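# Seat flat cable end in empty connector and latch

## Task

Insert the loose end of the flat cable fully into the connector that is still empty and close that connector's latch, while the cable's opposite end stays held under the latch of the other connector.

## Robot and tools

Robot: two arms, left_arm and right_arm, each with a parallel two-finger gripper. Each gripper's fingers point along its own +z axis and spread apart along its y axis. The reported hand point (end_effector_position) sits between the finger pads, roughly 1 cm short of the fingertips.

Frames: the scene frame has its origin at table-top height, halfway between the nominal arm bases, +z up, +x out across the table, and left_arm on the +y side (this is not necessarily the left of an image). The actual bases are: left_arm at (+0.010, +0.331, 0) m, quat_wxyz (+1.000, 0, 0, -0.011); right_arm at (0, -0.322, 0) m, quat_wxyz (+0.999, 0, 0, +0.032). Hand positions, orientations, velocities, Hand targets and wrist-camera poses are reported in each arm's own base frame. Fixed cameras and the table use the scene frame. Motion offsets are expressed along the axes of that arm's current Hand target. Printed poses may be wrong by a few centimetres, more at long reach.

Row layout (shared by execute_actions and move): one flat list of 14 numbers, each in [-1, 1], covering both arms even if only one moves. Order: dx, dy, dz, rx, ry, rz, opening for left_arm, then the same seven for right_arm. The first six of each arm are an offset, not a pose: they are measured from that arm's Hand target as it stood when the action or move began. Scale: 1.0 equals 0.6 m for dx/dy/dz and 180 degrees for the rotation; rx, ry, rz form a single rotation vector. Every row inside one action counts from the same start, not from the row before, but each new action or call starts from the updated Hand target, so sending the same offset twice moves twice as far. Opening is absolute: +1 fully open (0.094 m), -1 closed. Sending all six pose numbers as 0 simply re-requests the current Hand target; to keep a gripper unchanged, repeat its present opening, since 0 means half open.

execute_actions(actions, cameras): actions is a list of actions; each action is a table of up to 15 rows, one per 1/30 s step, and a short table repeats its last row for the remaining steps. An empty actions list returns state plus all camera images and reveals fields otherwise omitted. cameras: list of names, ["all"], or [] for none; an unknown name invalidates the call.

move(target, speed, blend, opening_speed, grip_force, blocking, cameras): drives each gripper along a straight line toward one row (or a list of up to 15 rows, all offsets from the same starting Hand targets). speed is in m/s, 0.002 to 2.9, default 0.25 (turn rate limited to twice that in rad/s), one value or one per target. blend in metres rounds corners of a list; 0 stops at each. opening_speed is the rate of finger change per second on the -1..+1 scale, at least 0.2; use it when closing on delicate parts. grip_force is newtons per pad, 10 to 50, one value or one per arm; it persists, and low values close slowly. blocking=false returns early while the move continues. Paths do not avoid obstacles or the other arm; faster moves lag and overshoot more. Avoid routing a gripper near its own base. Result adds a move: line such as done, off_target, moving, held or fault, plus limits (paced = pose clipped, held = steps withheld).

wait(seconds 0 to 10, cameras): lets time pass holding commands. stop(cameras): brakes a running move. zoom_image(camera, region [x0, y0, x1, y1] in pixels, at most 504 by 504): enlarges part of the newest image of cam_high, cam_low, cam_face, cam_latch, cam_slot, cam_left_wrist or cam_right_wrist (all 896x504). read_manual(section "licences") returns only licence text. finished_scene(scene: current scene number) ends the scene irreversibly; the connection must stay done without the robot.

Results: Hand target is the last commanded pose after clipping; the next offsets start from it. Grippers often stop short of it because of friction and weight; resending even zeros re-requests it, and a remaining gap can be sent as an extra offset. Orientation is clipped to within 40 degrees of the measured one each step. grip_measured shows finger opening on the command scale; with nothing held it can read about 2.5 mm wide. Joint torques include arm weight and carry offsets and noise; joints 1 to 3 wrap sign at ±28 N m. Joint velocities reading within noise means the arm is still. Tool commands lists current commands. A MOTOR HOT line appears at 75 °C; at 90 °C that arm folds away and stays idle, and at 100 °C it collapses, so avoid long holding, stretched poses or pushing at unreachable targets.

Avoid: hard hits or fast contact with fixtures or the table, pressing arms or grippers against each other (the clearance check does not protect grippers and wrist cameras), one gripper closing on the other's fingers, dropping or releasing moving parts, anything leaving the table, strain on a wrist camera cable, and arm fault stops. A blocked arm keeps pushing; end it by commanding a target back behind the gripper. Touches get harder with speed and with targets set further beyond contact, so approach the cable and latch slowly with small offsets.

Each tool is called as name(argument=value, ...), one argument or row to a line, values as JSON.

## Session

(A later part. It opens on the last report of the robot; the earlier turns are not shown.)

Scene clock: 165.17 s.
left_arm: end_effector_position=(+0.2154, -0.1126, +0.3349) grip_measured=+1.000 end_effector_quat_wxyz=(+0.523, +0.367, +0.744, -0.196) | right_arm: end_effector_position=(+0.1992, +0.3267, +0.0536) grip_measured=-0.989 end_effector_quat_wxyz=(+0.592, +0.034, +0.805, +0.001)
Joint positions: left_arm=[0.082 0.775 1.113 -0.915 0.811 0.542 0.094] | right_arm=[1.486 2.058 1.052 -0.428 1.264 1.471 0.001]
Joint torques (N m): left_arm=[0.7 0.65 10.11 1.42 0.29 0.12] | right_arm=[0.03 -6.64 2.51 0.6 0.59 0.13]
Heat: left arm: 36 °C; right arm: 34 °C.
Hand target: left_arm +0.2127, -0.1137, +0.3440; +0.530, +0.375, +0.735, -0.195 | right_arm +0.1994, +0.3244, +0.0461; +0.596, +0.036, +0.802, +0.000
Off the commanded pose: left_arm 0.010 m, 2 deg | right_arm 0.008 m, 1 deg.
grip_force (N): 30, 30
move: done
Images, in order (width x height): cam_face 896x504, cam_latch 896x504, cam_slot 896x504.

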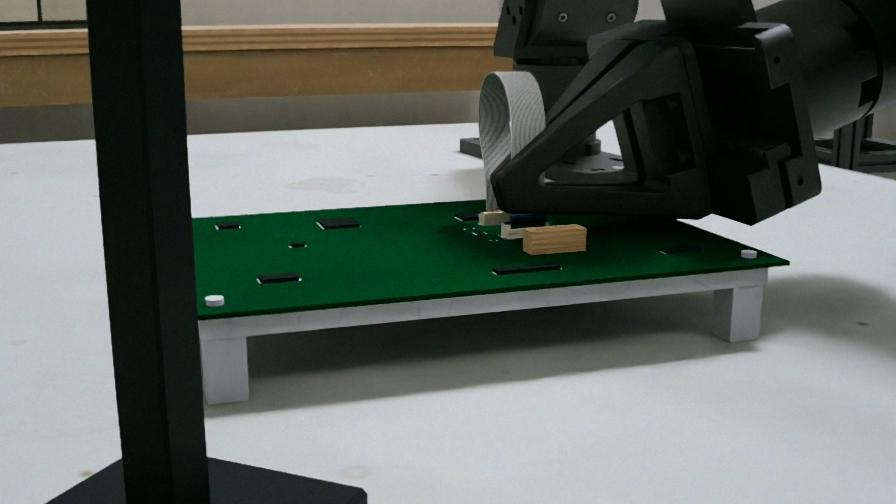

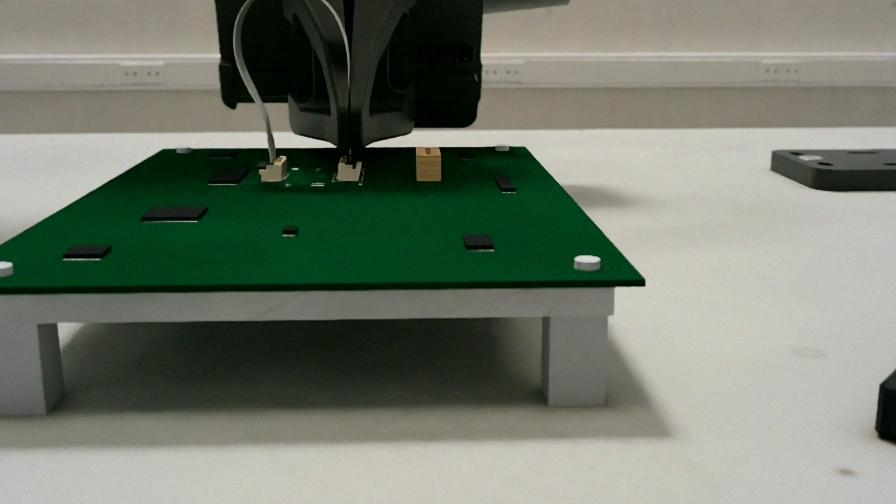

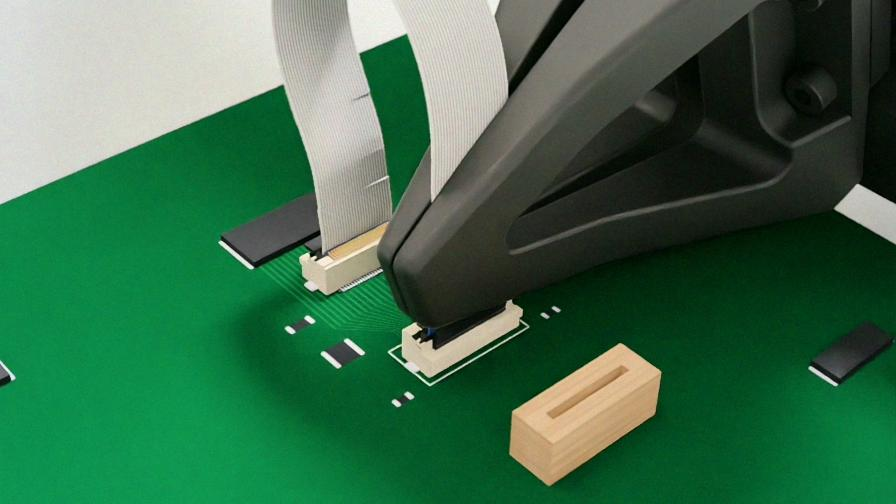

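move(
  target=[0,0,0,0,0,0,1,0.0055,-0.0013,0.0017,0.0006,0,-0.0018,-1],
  speed=0.03,
  cameras=["cam_latch","cam_slot","cam_face"],
)

zoom_image(
  camera="cam_latch",
  region=[320, 120, 376, 184],
)

zoom_image(
  camera="cam_slot",
  region=[380, 270, 540, 390],
)

Scene clock: 170.77 s.
left_arm: end_effector_position=(+0.2154, -0.1126, +0.3349) grip_measured=+1.000 end_effector_quat_wxyz=(+0.523, +0.367, +0.744, -0.196) | right_arm: end_effector_position=(+0.1990, +0.3270, +0.0534) grip_measured=-0.989 end_effector_quat_wxyz=(+0.597, +0.033, +0.802, +0.000)
Joint positions: left_arm=[0.082 0.775 1.113 -0.915 0.811 0.542 0.094] | right_arm=[1.489 2.065 1.052 -0.423 1.276 1.471 0.001]
Joint torques (N m): left_arm=[0.58 0.51 9.94 1.39 0.29 0.18] | right_arm=[-0.16 -6.46 2.35 0.58 0.5 0.13]
Heat: left arm: 36 °C; right arm: 33 °C.
Hand target: left_arm +0.2127, -0.1137, +0.3440; +0.530, +0.375, +0.735, -0.195 | right_arm +0.1994, +0.3237, +0.0427; +0.596, +0.034, +0.802, -0.003
Off the commanded pose: left_arm 0.010 m, 2 deg | right_arm 0.011 m, 0 deg.
grip_force (N): 30, 30
move: off_target (right_arm)
Images, in order (width x height): cam_face 896x504, cam_latch 896x504, cam_slot 896x504.

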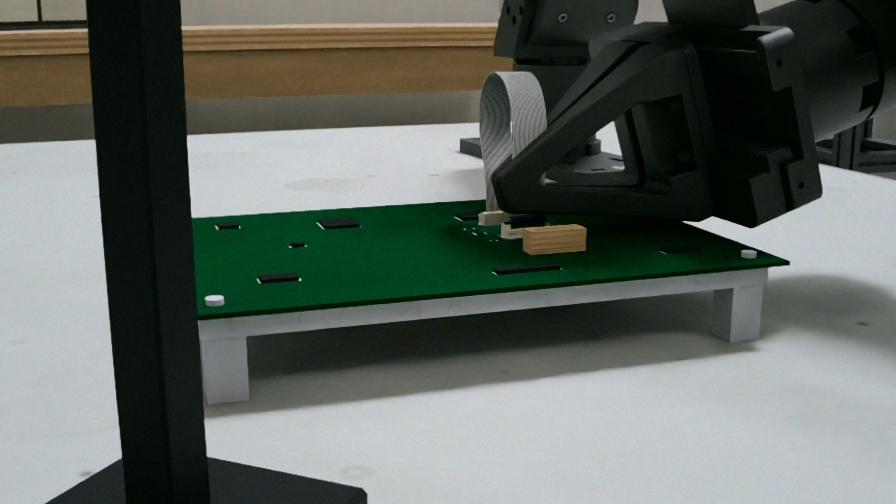

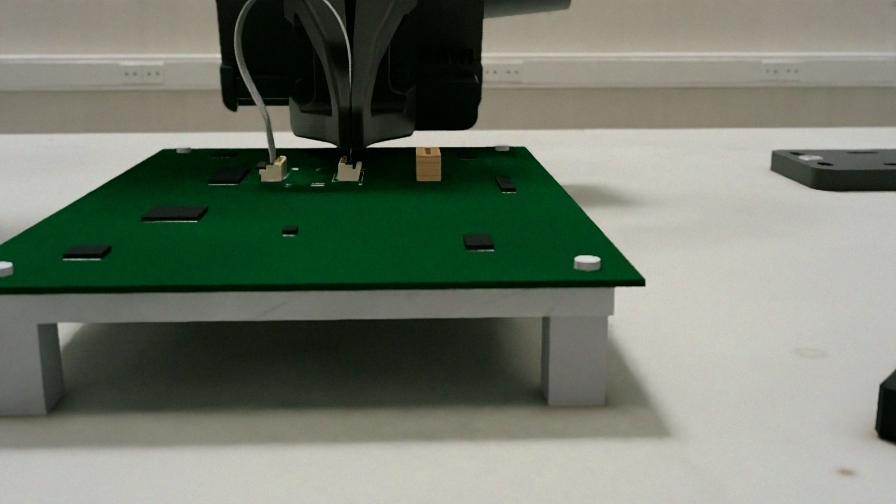

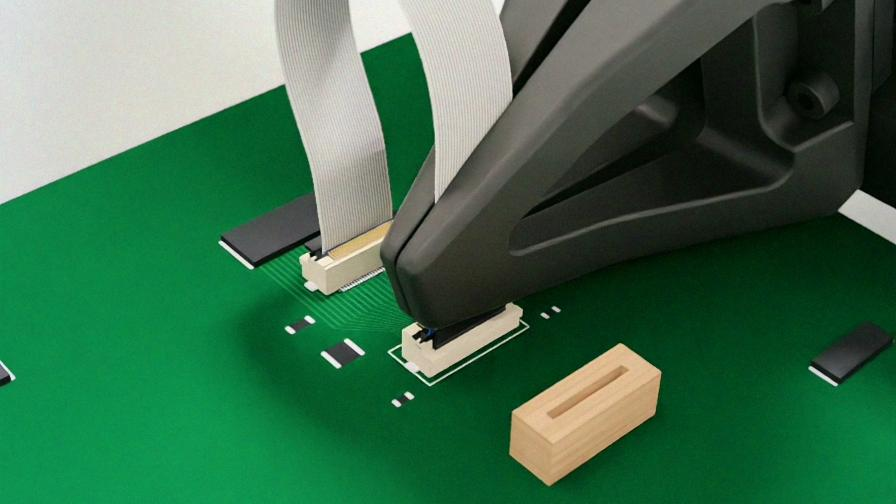

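Scaled by 7.875 from the camera's 896x504 image, which has a finer 1280x720 frame.

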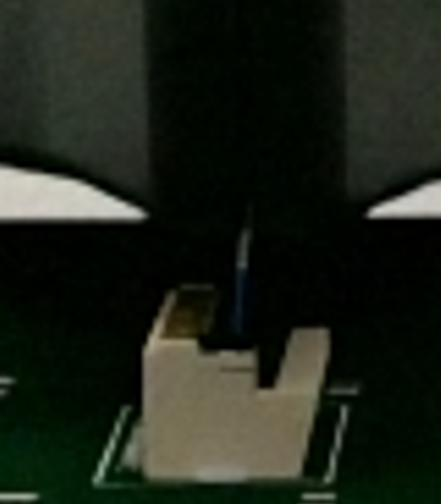

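Scaled by 3.150 from the camera's 896x504 image, which has a finer 1280x720 frame.

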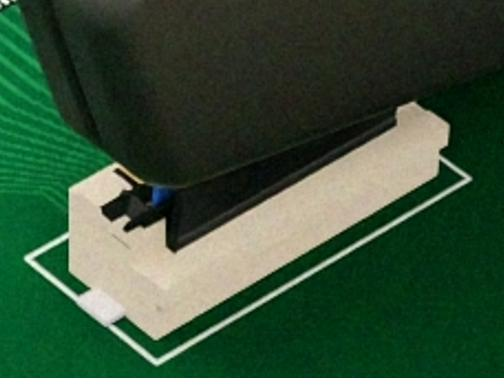

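move(
  target=[0,0,0,0,0,0,1,-0.0112,-0.0004,-0.0033,0,0,0,-1],
  speed=0.03,
  cameras=["cam_latch","cam_slot"],
)

zoom_image(
  camera="cam_latch",
  region=[320, 120, 376, 184],
)

zoom_image(
  camera="cam_slot",
  region=[380, 270, 540, 390],
)

Scene clock: 173.80 s.
left_arm: end_effector_position=(+0.2154, -0.1126, +0.3349) grip_measured=+1.000 end_effector_quat_wxyz=(+0.523, +0.367, +0.744, -0.196) | right_arm: end_effector_position=(+0.1990, +0.3271, +0.0534) grip_measured=-0.989 end_effector_quat_wxyz=(+0.597, +0.033, +0.802, +0.000)
Joint positions: left_arm=[0.082 0.775 1.113 -0.915 0.811 0.542 0.094] | right_arm=[1.489 2.065 1.052 -0.423 1.276 1.471 0.001]
Joint torques (N m): left_arm=[0.47 0.53 9.94 1.37 0.31 0.13] | right_arm=[-0.18 -7.94 2.52 0.41 0.5 0.11]
Heat: left arm: 36 °C; right arm: 33 °C.
Hand target: left_arm +0.2127, -0.1137, +0.3440; +0.530, +0.375, +0.735, -0.195 | right_arm +0.1994, +0.3232, +0.0497; +0.596, +0.034, +0.802, -0.003
Off the commanded pose: left_arm 0.010 m, 2 deg | right_arm 0.005 m, 0 deg.
grip_force (N): 30, 30
move: done
Images, in order (width x height): cam_latch 896x504, cam_slot 896x504.

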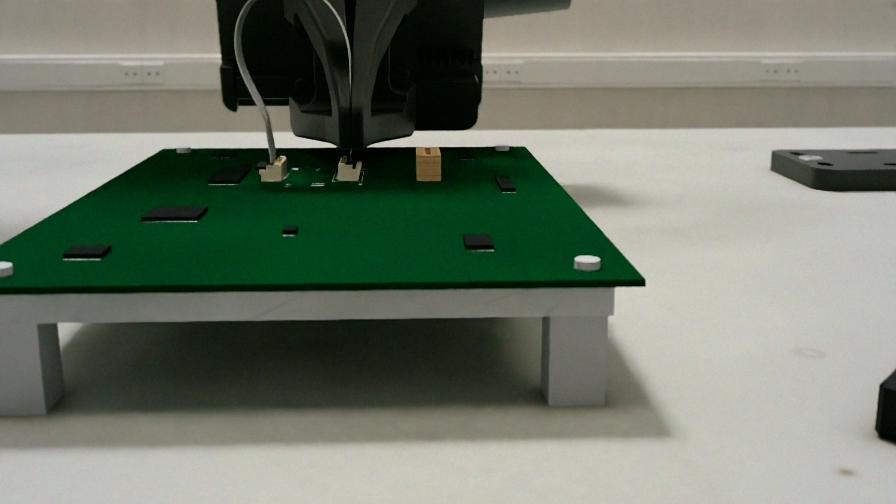

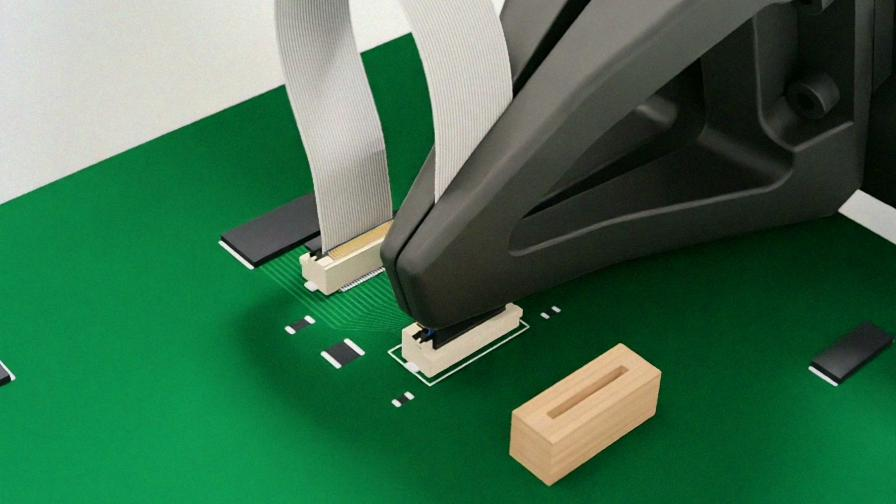

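Scaled by 7.875 from the camera's 896x504 image, which has a finer 1280x720 frame.

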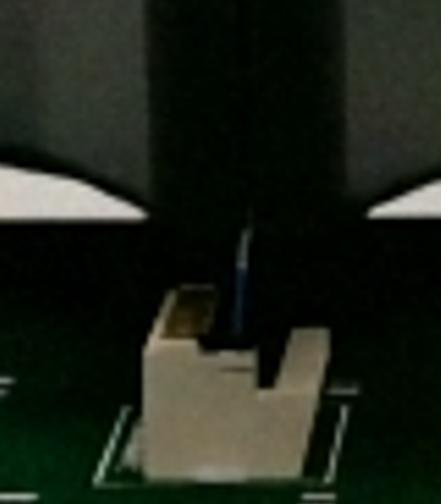

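Scaled by 3.150 from the camera's 896x504 image, which has a finer 1280x720 frame.

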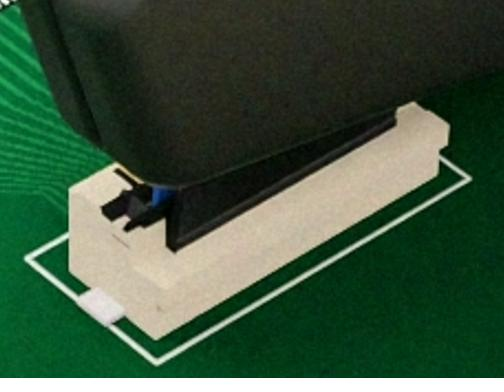

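move(
  target=[
    [0,0,0,0,0,0,1,-0.0398,0.0015,-0.0120,-0.0024,-0.0030,0.0072,-1],
    [0,0,0,0,0,0,1,-0.0508,0.0238,0.0015,-0.0024,-0.0030,0.0072,-1],
    [0,0,0,0,0,0,1,-0.0179,0.0067,-0.0058,-0.0024,-0.0030,0.0072,-1],
    [0,0,0,0,0,0,1,-0.0083,0.0063,-0.0029,-0.0024,-0.0030,0.0072,-1],
  ],
  blend=[0.004,0,0.003,0],
  speed=0.04,
  cameras=["cam_latch","cam_slot","cam_face"],
)

zoom_image(
  camera="cam_latch",
  region=[320, 120, 376, 184],
)

zoom_image(
  camera="cam_face",
  region=[468, 170, 568, 250],
)

zoom_image(
  camera="cam_slot",
  region=[380, 270, 540, 390],
)

Scene clock: 179.57 s.
left_arm: end_effector_position=(+0.2154, -0.1126, +0.3349) grip_measured=+1.000 end_effector_quat_wxyz=(+0.523, +0.367, +0.744, -0.196) | right_arm: end_effector_position=(+0.1993, +0.3266, +0.0544) grip_measured=-0.989 end_effector_quat_wxyz=(+0.586, +0.035, +0.810, +0.001)
Joint positions: left_arm=[0.082 0.775 1.113 -0.915 0.811 0.542 0.094] | right_arm=[1.483 2.048 1.055 -0.438 1.249 1.469 0.001]
Joint torques (N m): left_arm=[0.53 0.58 10 1.37 0.27 0.1] | right_arm=[0.47 -7.23 2.97 0.6 0.81 0.2]
Heat: left arm: 36 °C; right arm: 33 °C.
Hand target: left_arm +0.2127, -0.1137, +0.3440; +0.530, +0.375, +0.735, -0.195 | right_arm +0.1994, +0.3268, +0.0550; +0.600, +0.041, +0.799, +0.007
Off the commanded pose: left_arm 0.010 m, 2 deg | right_arm 0.001 m, 2 deg.
grip_force (N): 30, 30
move: done
Images, in order (width x height): cam_face 896x504, cam_latch 896x504, cam_slot 896x504.

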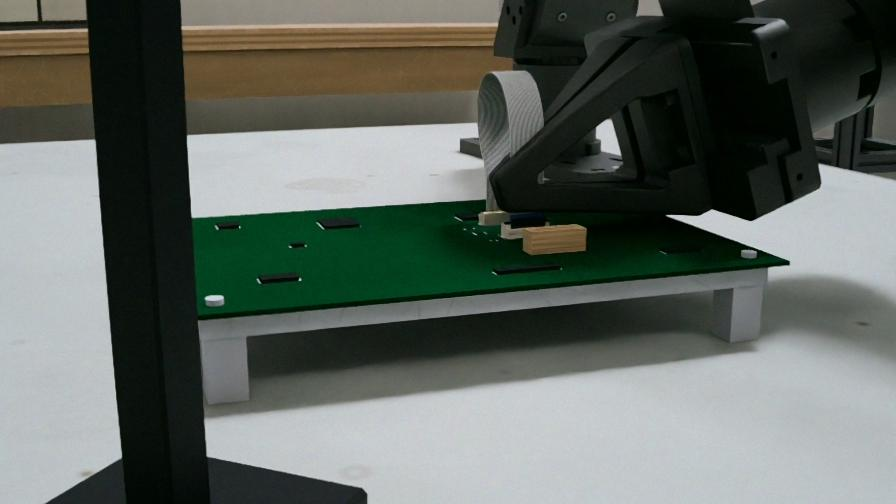

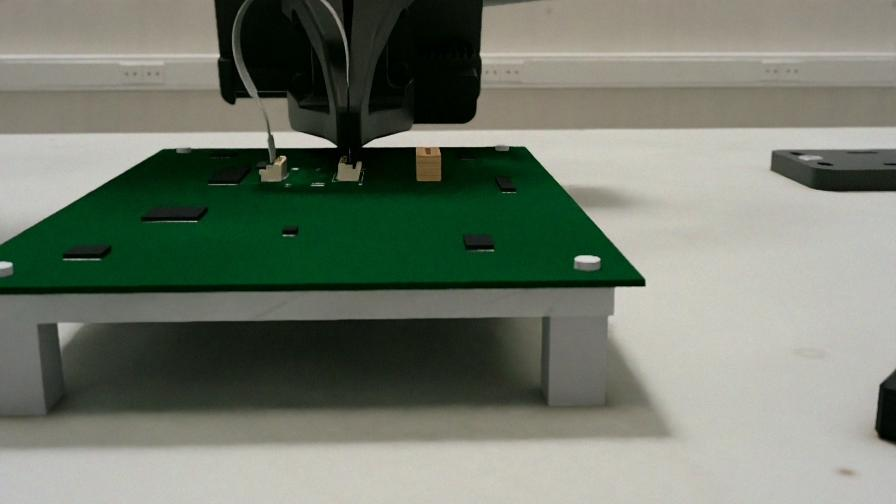

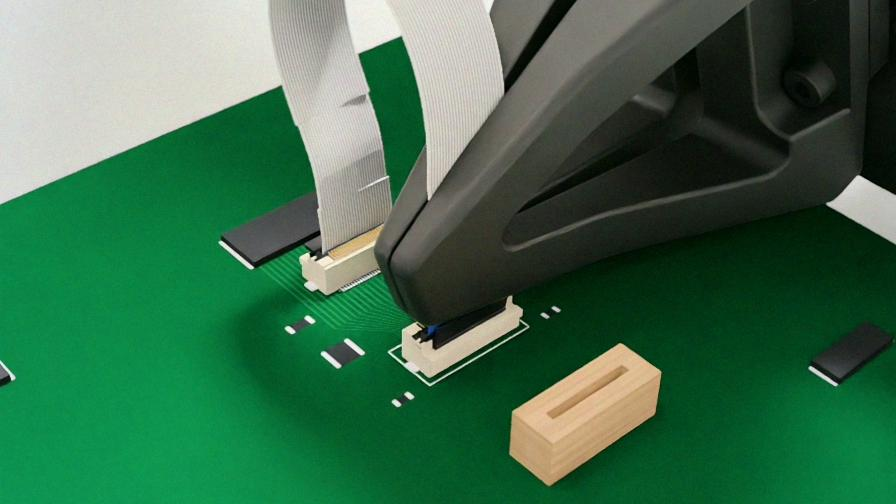

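Scaled by 7.875 from the camera's 896x504 image, which has a finer 1280x720 frame.

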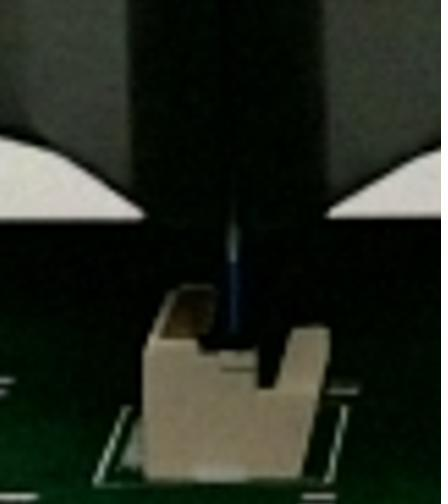

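Scaled by 5.040 from the camera's 896x504 image, which has a finer 1280x720 frame.

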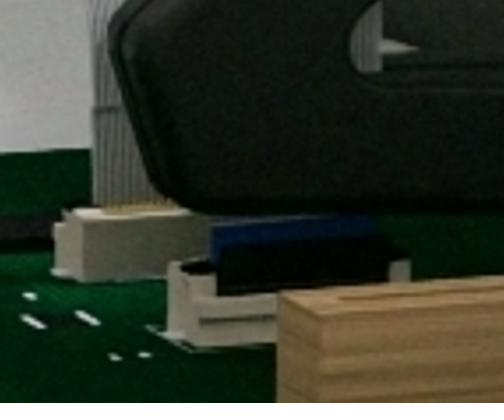

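Scaled by 3.150 from the camera's 896x504 image, which has a finer 1280x720 frame.

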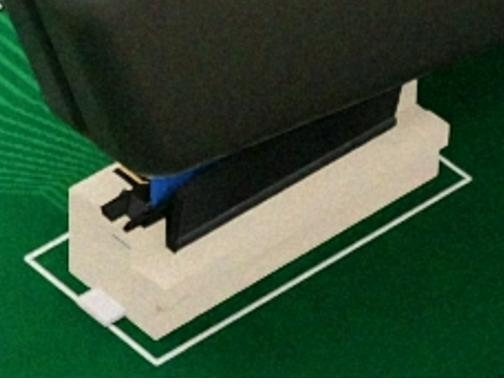

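move(
  target=[0,0,0,0,0,0,1,0.0055,-0.0020,0.0018,0.0012,0,-0.0036,-1],
  speed=0.03,
  cameras=["cam_latch","cam_slot"],
)

zoom_image(
  camera="cam_latch",
  region=[320, 120, 376, 184],
)

zoom_image(
  camera="cam_slot",
  region=[380, 270, 540, 390],
)

Scene clock: 186.27 s.
left_arm: end_effector_position=(+0.2154, -0.1126, +0.3349) grip_measured=+1.000 end_effector_quat_wxyz=(+0.523, +0.367, +0.744, -0.196) | right_arm: end_effector_position=(+0.1993, +0.3265, +0.0542) grip_measured=-0.989 end_effector_quat_wxyz=(+0.590, +0.033, +0.807, -0.001)
Joint positions: left_arm=[0.082 0.775 1.113 -0.915 0.811 0.542 0.094] | right_arm=[1.485 2.054 1.055 -0.436 1.259 1.469 0.001]
Joint torques (N m): left_arm=[0.46 0.61 9.96 1.37 0.29 0.12] | right_arm=[0.27 -6.9 2.91 0.58 0.72 0.16]
Heat: left arm: 36 °C; right arm: 33 °C.
Hand target: left_arm +0.2127, -0.1137, +0.3440; +0.530, +0.375, +0.735, -0.195 | right_arm +0.1995, +0.3258, +0.0515; +0.600, +0.038, +0.799, +0.002
Off the commanded pose: left_arm 0.010 m, 2 deg | right_arm 0.003 m, 2 deg.
grip_force (N): 30, 30
move: done
Images, in order (width x height): cam_latch 896x504, cam_slot 896x504.

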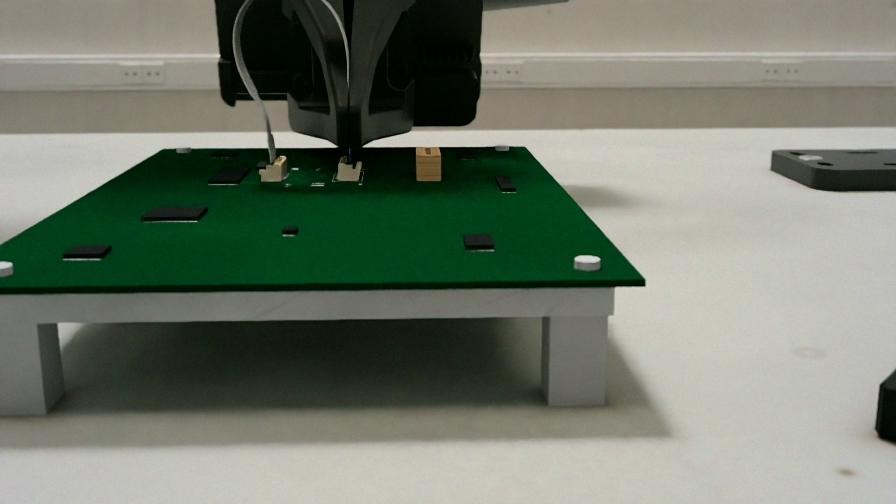

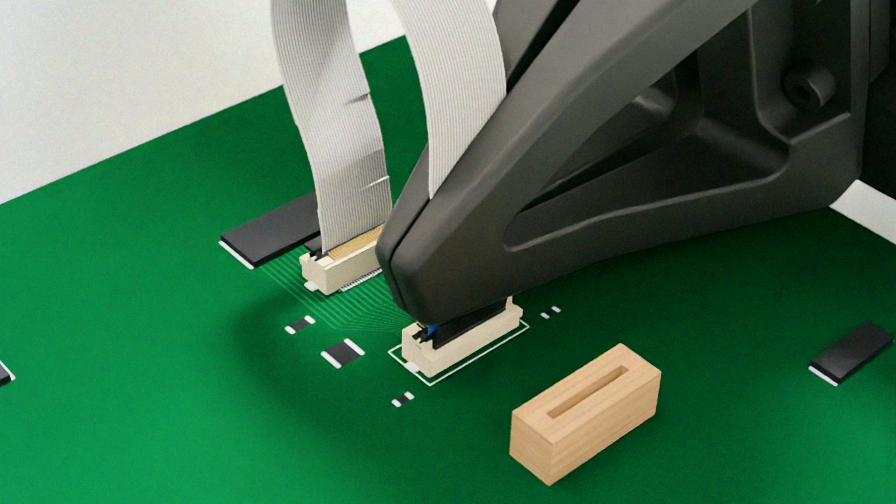

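Scaled by 7.875 from the camera's 896x504 image, which has a finer 1280x720 frame.

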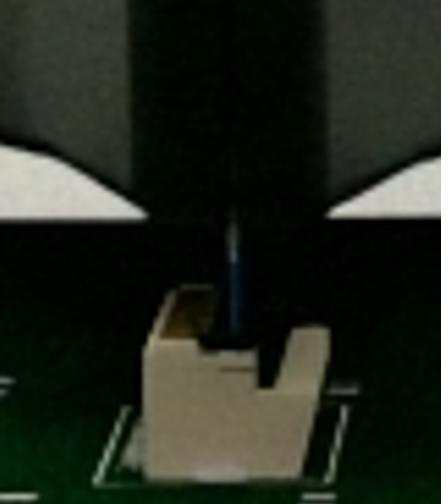

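Scaled by 3.150 from the camera's 896x504 image, which has a finer 1280x720 frame.

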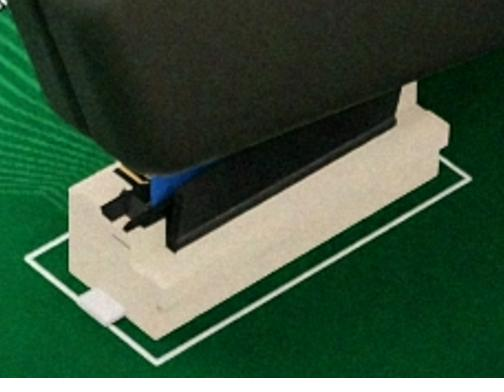

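zoom_image(
  camera="cam_slot",
  region=[405, 310, 465, 355],
)

zoom_image(
  camera="cam_latch",
  region=[334, 146, 366, 174],
)

zoom_image(
  camera="cam_face",
  region=[494, 208, 558, 240],
)

Scaled by 8.400 from the camera's 896x504 image, which has a finer 1280x720 frame.

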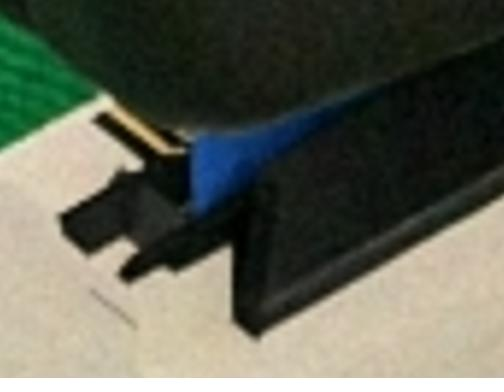

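Scaled by 15.750 from the camera's 896x504 image, which has a finer 1280x720 frame.

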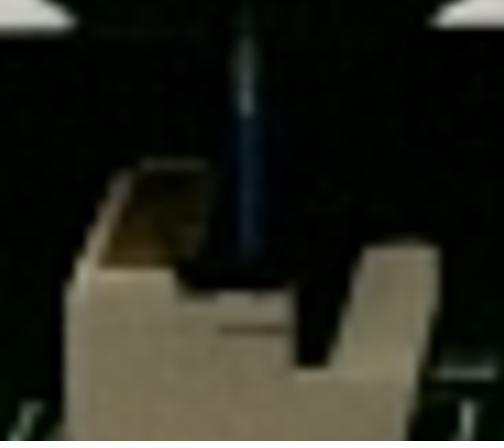

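This scene's latest camera images include none from cam_face. They are from: cam_latch, cam_slot. cam_face's image comes with the result of a call that names it in "cameras".

zoom_image(
  camera="cam_slot",
  region=[295, 215, 425, 305],
)

Scaled by 3.877 from the camera's 896x504 image, which has a finer 1280x720 frame.

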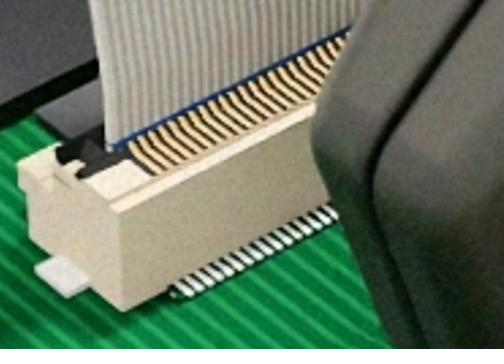

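move(
  target=[
    [0,0,0,0,0,0,1,-0.0352,0.0018,-0.0103,-0.0081,0.0004,0.0016,-1],
    [0,0,0,0,0,0,1,-0.0476,0.0195,0.0028,-0.0081,0.0004,0.0016,-1],
    [0,0,0,0,0,0,1,-0.0150,0.0021,-0.0048,-0.0081,0.0004,0.0016,-1],
    [0,0,0,0,0,0,1,-0.0054,0.0016,-0.0020,-0.0081,0.0004,0.0016,-1],
  ],
  blend=[0.004,0,0.003,0],
  speed=0.04,
  cameras=["cam_latch","cam_slot","cam_face"],
)

zoom_image(
  camera="cam_latch",
  region=[334, 140, 366, 174],
)

zoom_image(
  camera="cam_face",
  region=[468, 170, 568, 250],
)

zoom_image(
  camera="cam_slot",
  region=[405, 310, 465, 355],
)

Scene clock: 205.93 s.
left_arm: end_effector_position=(+0.2154, -0.1126, +0.3349) grip_measured=+1.000 end_effector_quat_wxyz=(+0.523, +0.367, +0.744, -0.196) | right_arm: end_effector_position=(+0.1995, +0.3266, +0.0549) grip_measured=-0.989 end_effector_quat_wxyz=(+0.588, +0.024, +0.808, +0.007)
Joint positions: left_arm=[0.082 0.775 1.113 -0.915 0.811 0.542 0.094] | right_arm=[1.483 2.026 1.011 -0.344 1.25 1.391 0.001]
Joint torques (N m): left_arm=[0.64 0.66 9.95 1.38 0.29 0.13] | right_arm=[0.49 -7.16 2.91 0.71 0.75 0.16]
Heat: left arm: 36 °C; right arm: 32 °C.
Hand target: left_arm +0.2127, -0.1137, +0.3440; +0.530, +0.375, +0.735, -0.195 | right_arm +0.1993, +0.3265, +0.0549; +0.600, +0.032, +0.799, +0.013
Off the commanded pose: left_arm 0.010 m, 2 deg | right_arm 0.000 m, 2 deg.
grip_force (N): 30, 30
move: done
Images, in order (width x height): cam_face 896x504, cam_latch 896x504, cam_slot 896x504.

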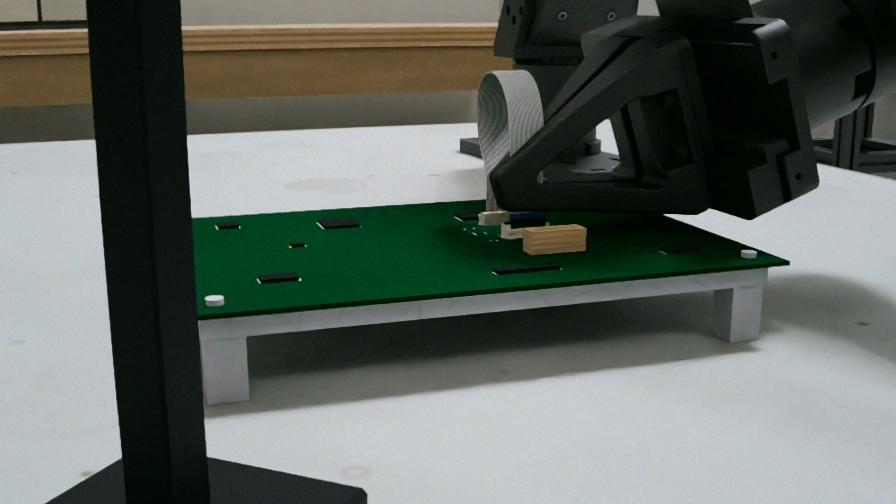

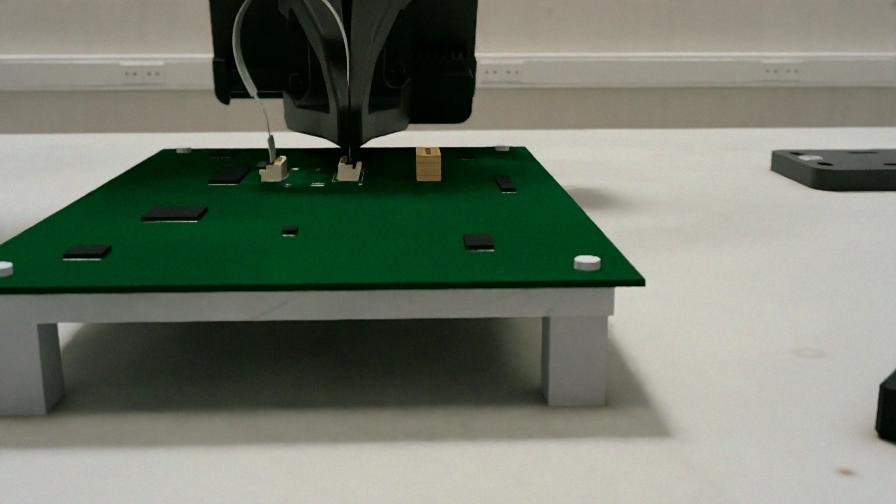

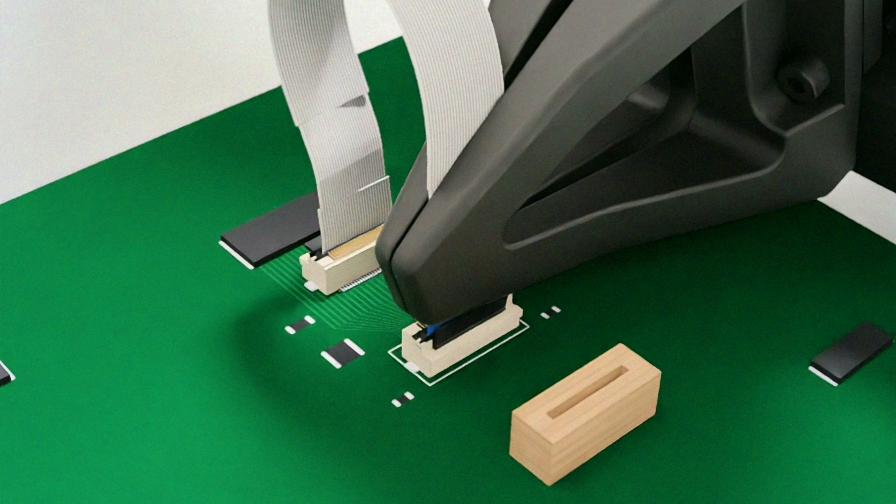

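Scaled by 14.824 from the camera's 896x504 image, which has a finer 1280x720 frame.

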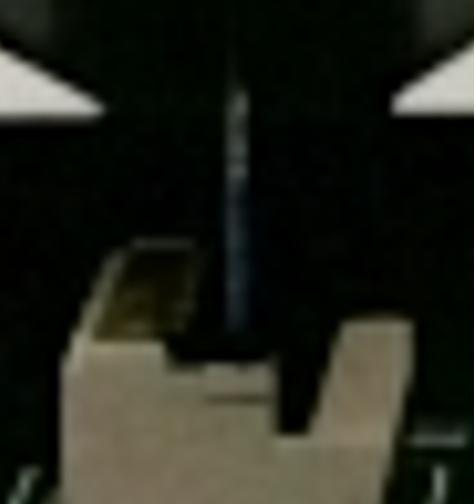

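Scaled by 5.040 from the camera's 896x504 image, which has a finer 1280x720 frame.

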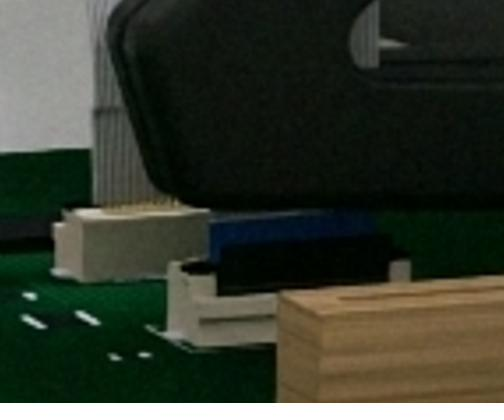

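Scaled by 8.400 from the camera's 896x504 image, which has a finer 1280x720 frame.

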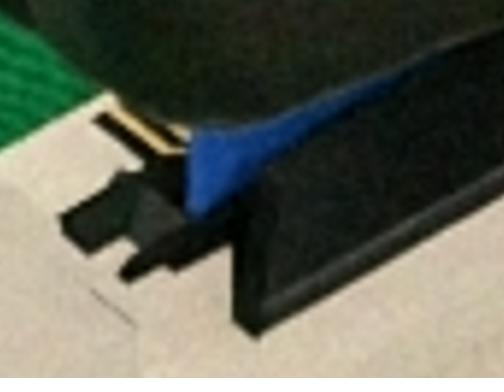

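move(
  target=[0,0,0,0,0,0,1,0.0055,-0.0024,0.0018,0.0012,0,-0.0018,-1],
  speed=0.03,
  cameras=["cam_latch","cam_slot","cam_face"],
)

zoom_image(
  camera="cam_latch",
  region=[334, 140, 366, 174],
)

zoom_image(
  camera="cam_slot",
  region=[405, 310, 465, 355],
)

zoom_image(
  camera="cam_face",
  region=[494, 200, 558, 240],
)

Scene clock: 210.47 s.
left_arm: end_effector_position=(+0.2154, -0.1126, +0.3349) grip_measured=+1.000 end_effector_quat_wxyz=(+0.523, +0.367, +0.744, -0.196) | right_arm: end_effector_position=(+0.1994, +0.3266, +0.0546) grip_measured=-0.989 end_effector_quat_wxyz=(+0.591, +0.026, +0.806, +0.008)
Joint positions: left_arm=[0.082 0.775 1.113 -0.915 0.811 0.542 0.094] | right_arm=[1.485 2.031 1.011 -0.341 1.257 1.396 0.001]
Joint torques (N m): left_arm=[0.62 0.65 9.94 1.4 0.27 0.11] | right_arm=[0.29 -6.79 2.73 0.7 0.69 0.17]
Heat: left arm: 36 °C; right arm: 32 °C.
Hand target: left_arm +0.2127, -0.1137, +0.3440; +0.530, +0.375, +0.735, -0.195 | right_arm +0.1994, +0.3253, +0.0514; +0.600, +0.031, +0.799, +0.010
Off the commanded pose: left_arm 0.010 m, 2 deg | right_arm 0.003 m, 2 deg.
grip_force (N): 30, 30
move: done
Images, in order (width x height): cam_face 896x504, cam_latch 896x504, cam_slot 896x504.

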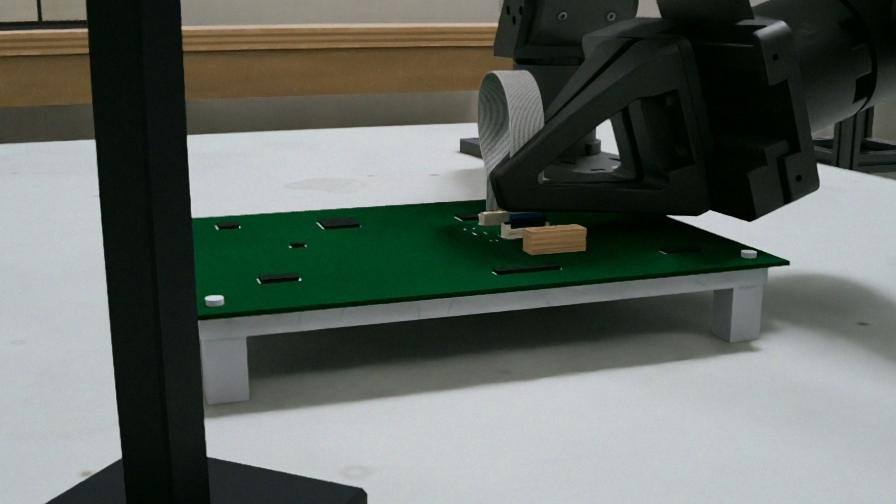

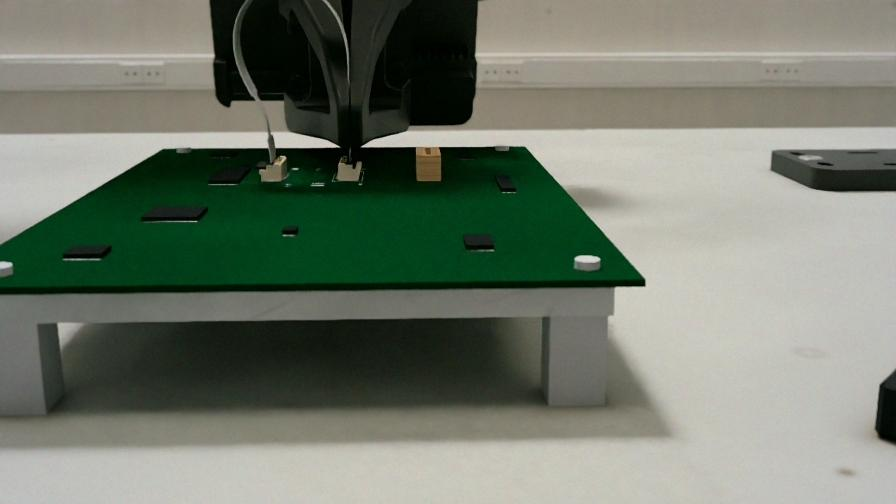

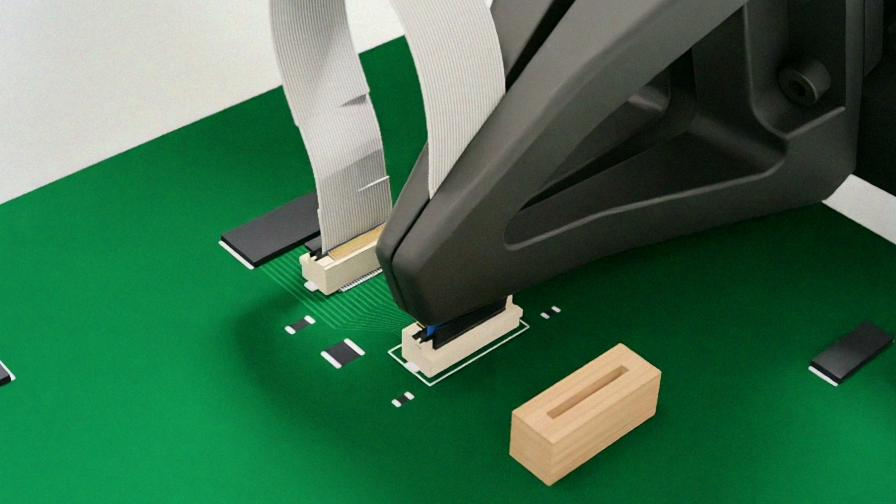

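Scaled by 14.824 from the camera's 896x504 image, which has a finer 1280x720 frame.

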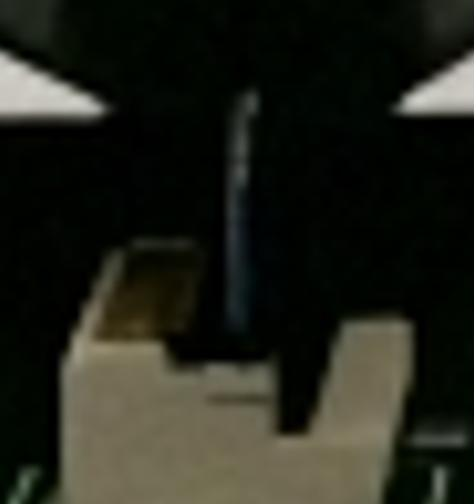

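Scaled by 8.400 from the camera's 896x504 image, which has a finer 1280x720 frame.

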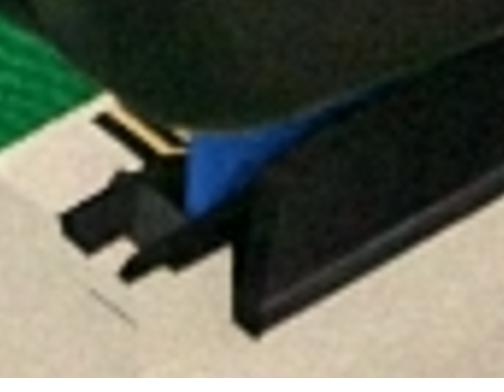

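Scaled by 7.875 from the camera's 896x504 image, which has a finer 1280x720 frame.

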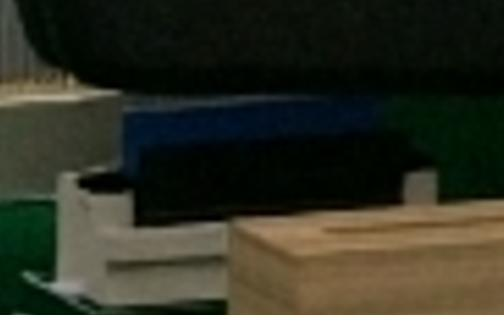

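execute_actions(
  actions=[],
  cameras=["cam_latch","cam_slot","cam_face"],
)

zoom_image(
  camera="cam_latch",
  region=[320, 120, 376, 184],
)

zoom_image(
  camera="cam_slot",
  region=[405, 310, 465, 355],
)

zoom_image(
  camera="cam_face",
  region=[468, 170, 568, 250],
)

Scene clock: 220.37 s.
left_arm: end_effector_position=(+0.2154, -0.1126, +0.3349) grip_measured=+1.000 end_effector_quat_wxyz=(+0.523, +0.367, +0.744, -0.196) | right_arm: end_effector_position=(+0.1994, +0.3266, +0.0546) grip_measured=-0.989 end_effector_quat_wxyz=(+0.591, +0.026, +0.806, +0.008)
Joint positions: left_arm=[0.082 0.775 1.113 -0.915 0.811 0.542 0.094] | right_arm=[1.485 2.031 1.011 -0.341 1.257 1.396 0.001]
Joint velocities: within noise
Joint torques (N m): left_arm=[0.64 0.54 9.98 1.4 0.31 0.15] | right_arm=[0.32 -6.79 2.71 0.7 0.7 0.16]
Heat: left arm: 36 °C; right arm: 32 °C.
Hand target: left_arm +0.2127, -0.1137, +0.3440; +0.530, +0.375, +0.735, -0.195 | right_arm +0.1994, +0.3253, +0.0514; +0.600, +0.031, +0.799, +0.010
Tool commands: left_gripper/opening=+1.0 right_gripper/opening=-1.0
Off the commanded pose: left_arm 0.010 m, 2 deg | right_arm 0.003 m, 2 deg.
grip_force (N): 30, 30
Images, in order (width x height): cam_face 896x504, cam_latch 896x504, cam_slot 896x504.

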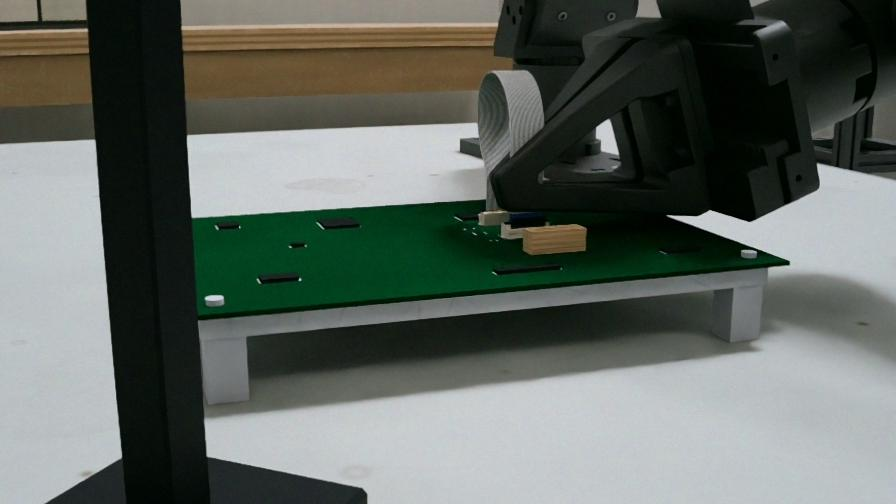

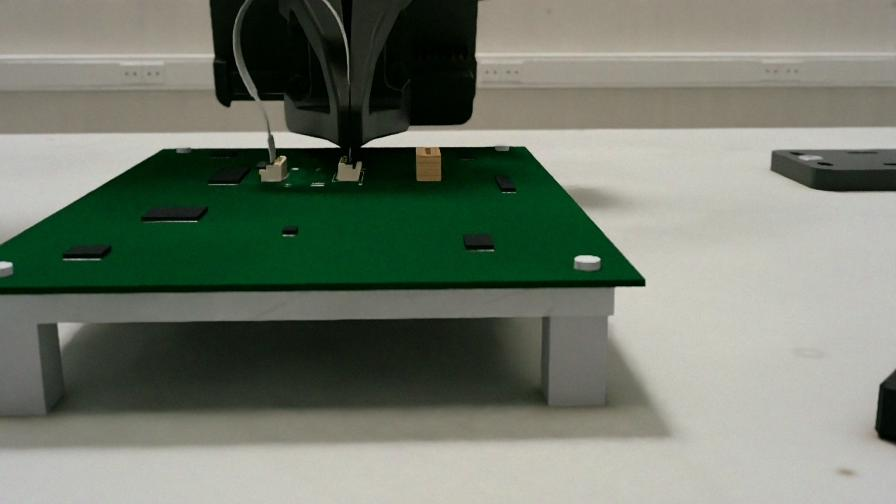

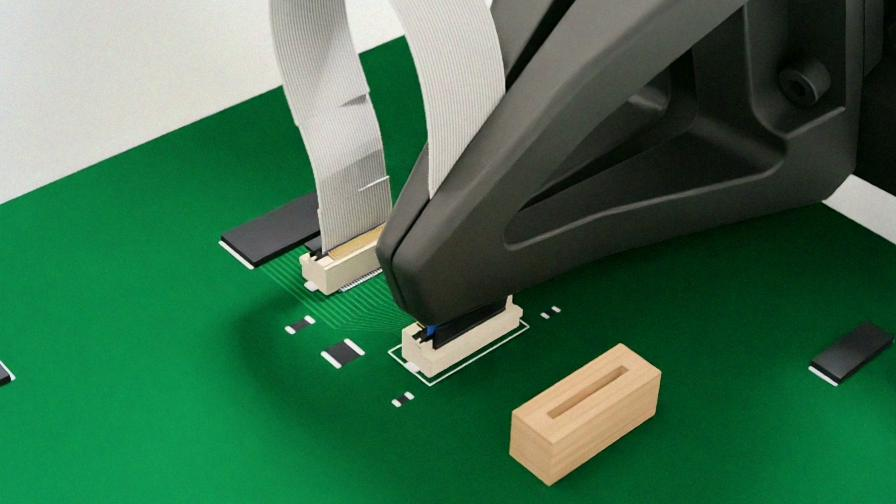

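Scaled by 7.875 from the camera's 896x504 image, which has a finer 1280x720 frame.

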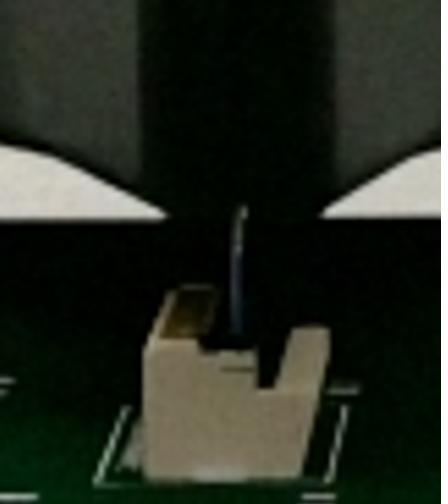

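Scaled by 8.400 from the camera's 896x504 image, which has a finer 1280x720 frame.

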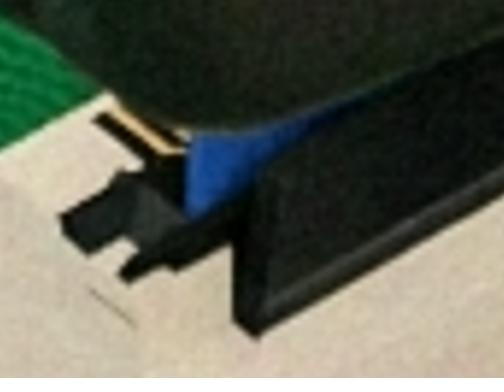

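Scaled by 5.040 from the camera's 896x504 image, which has a finer 1280x720 frame.

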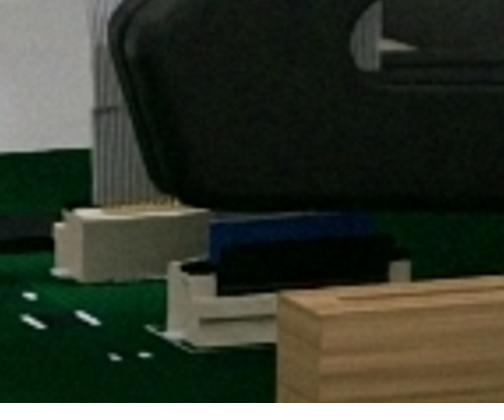

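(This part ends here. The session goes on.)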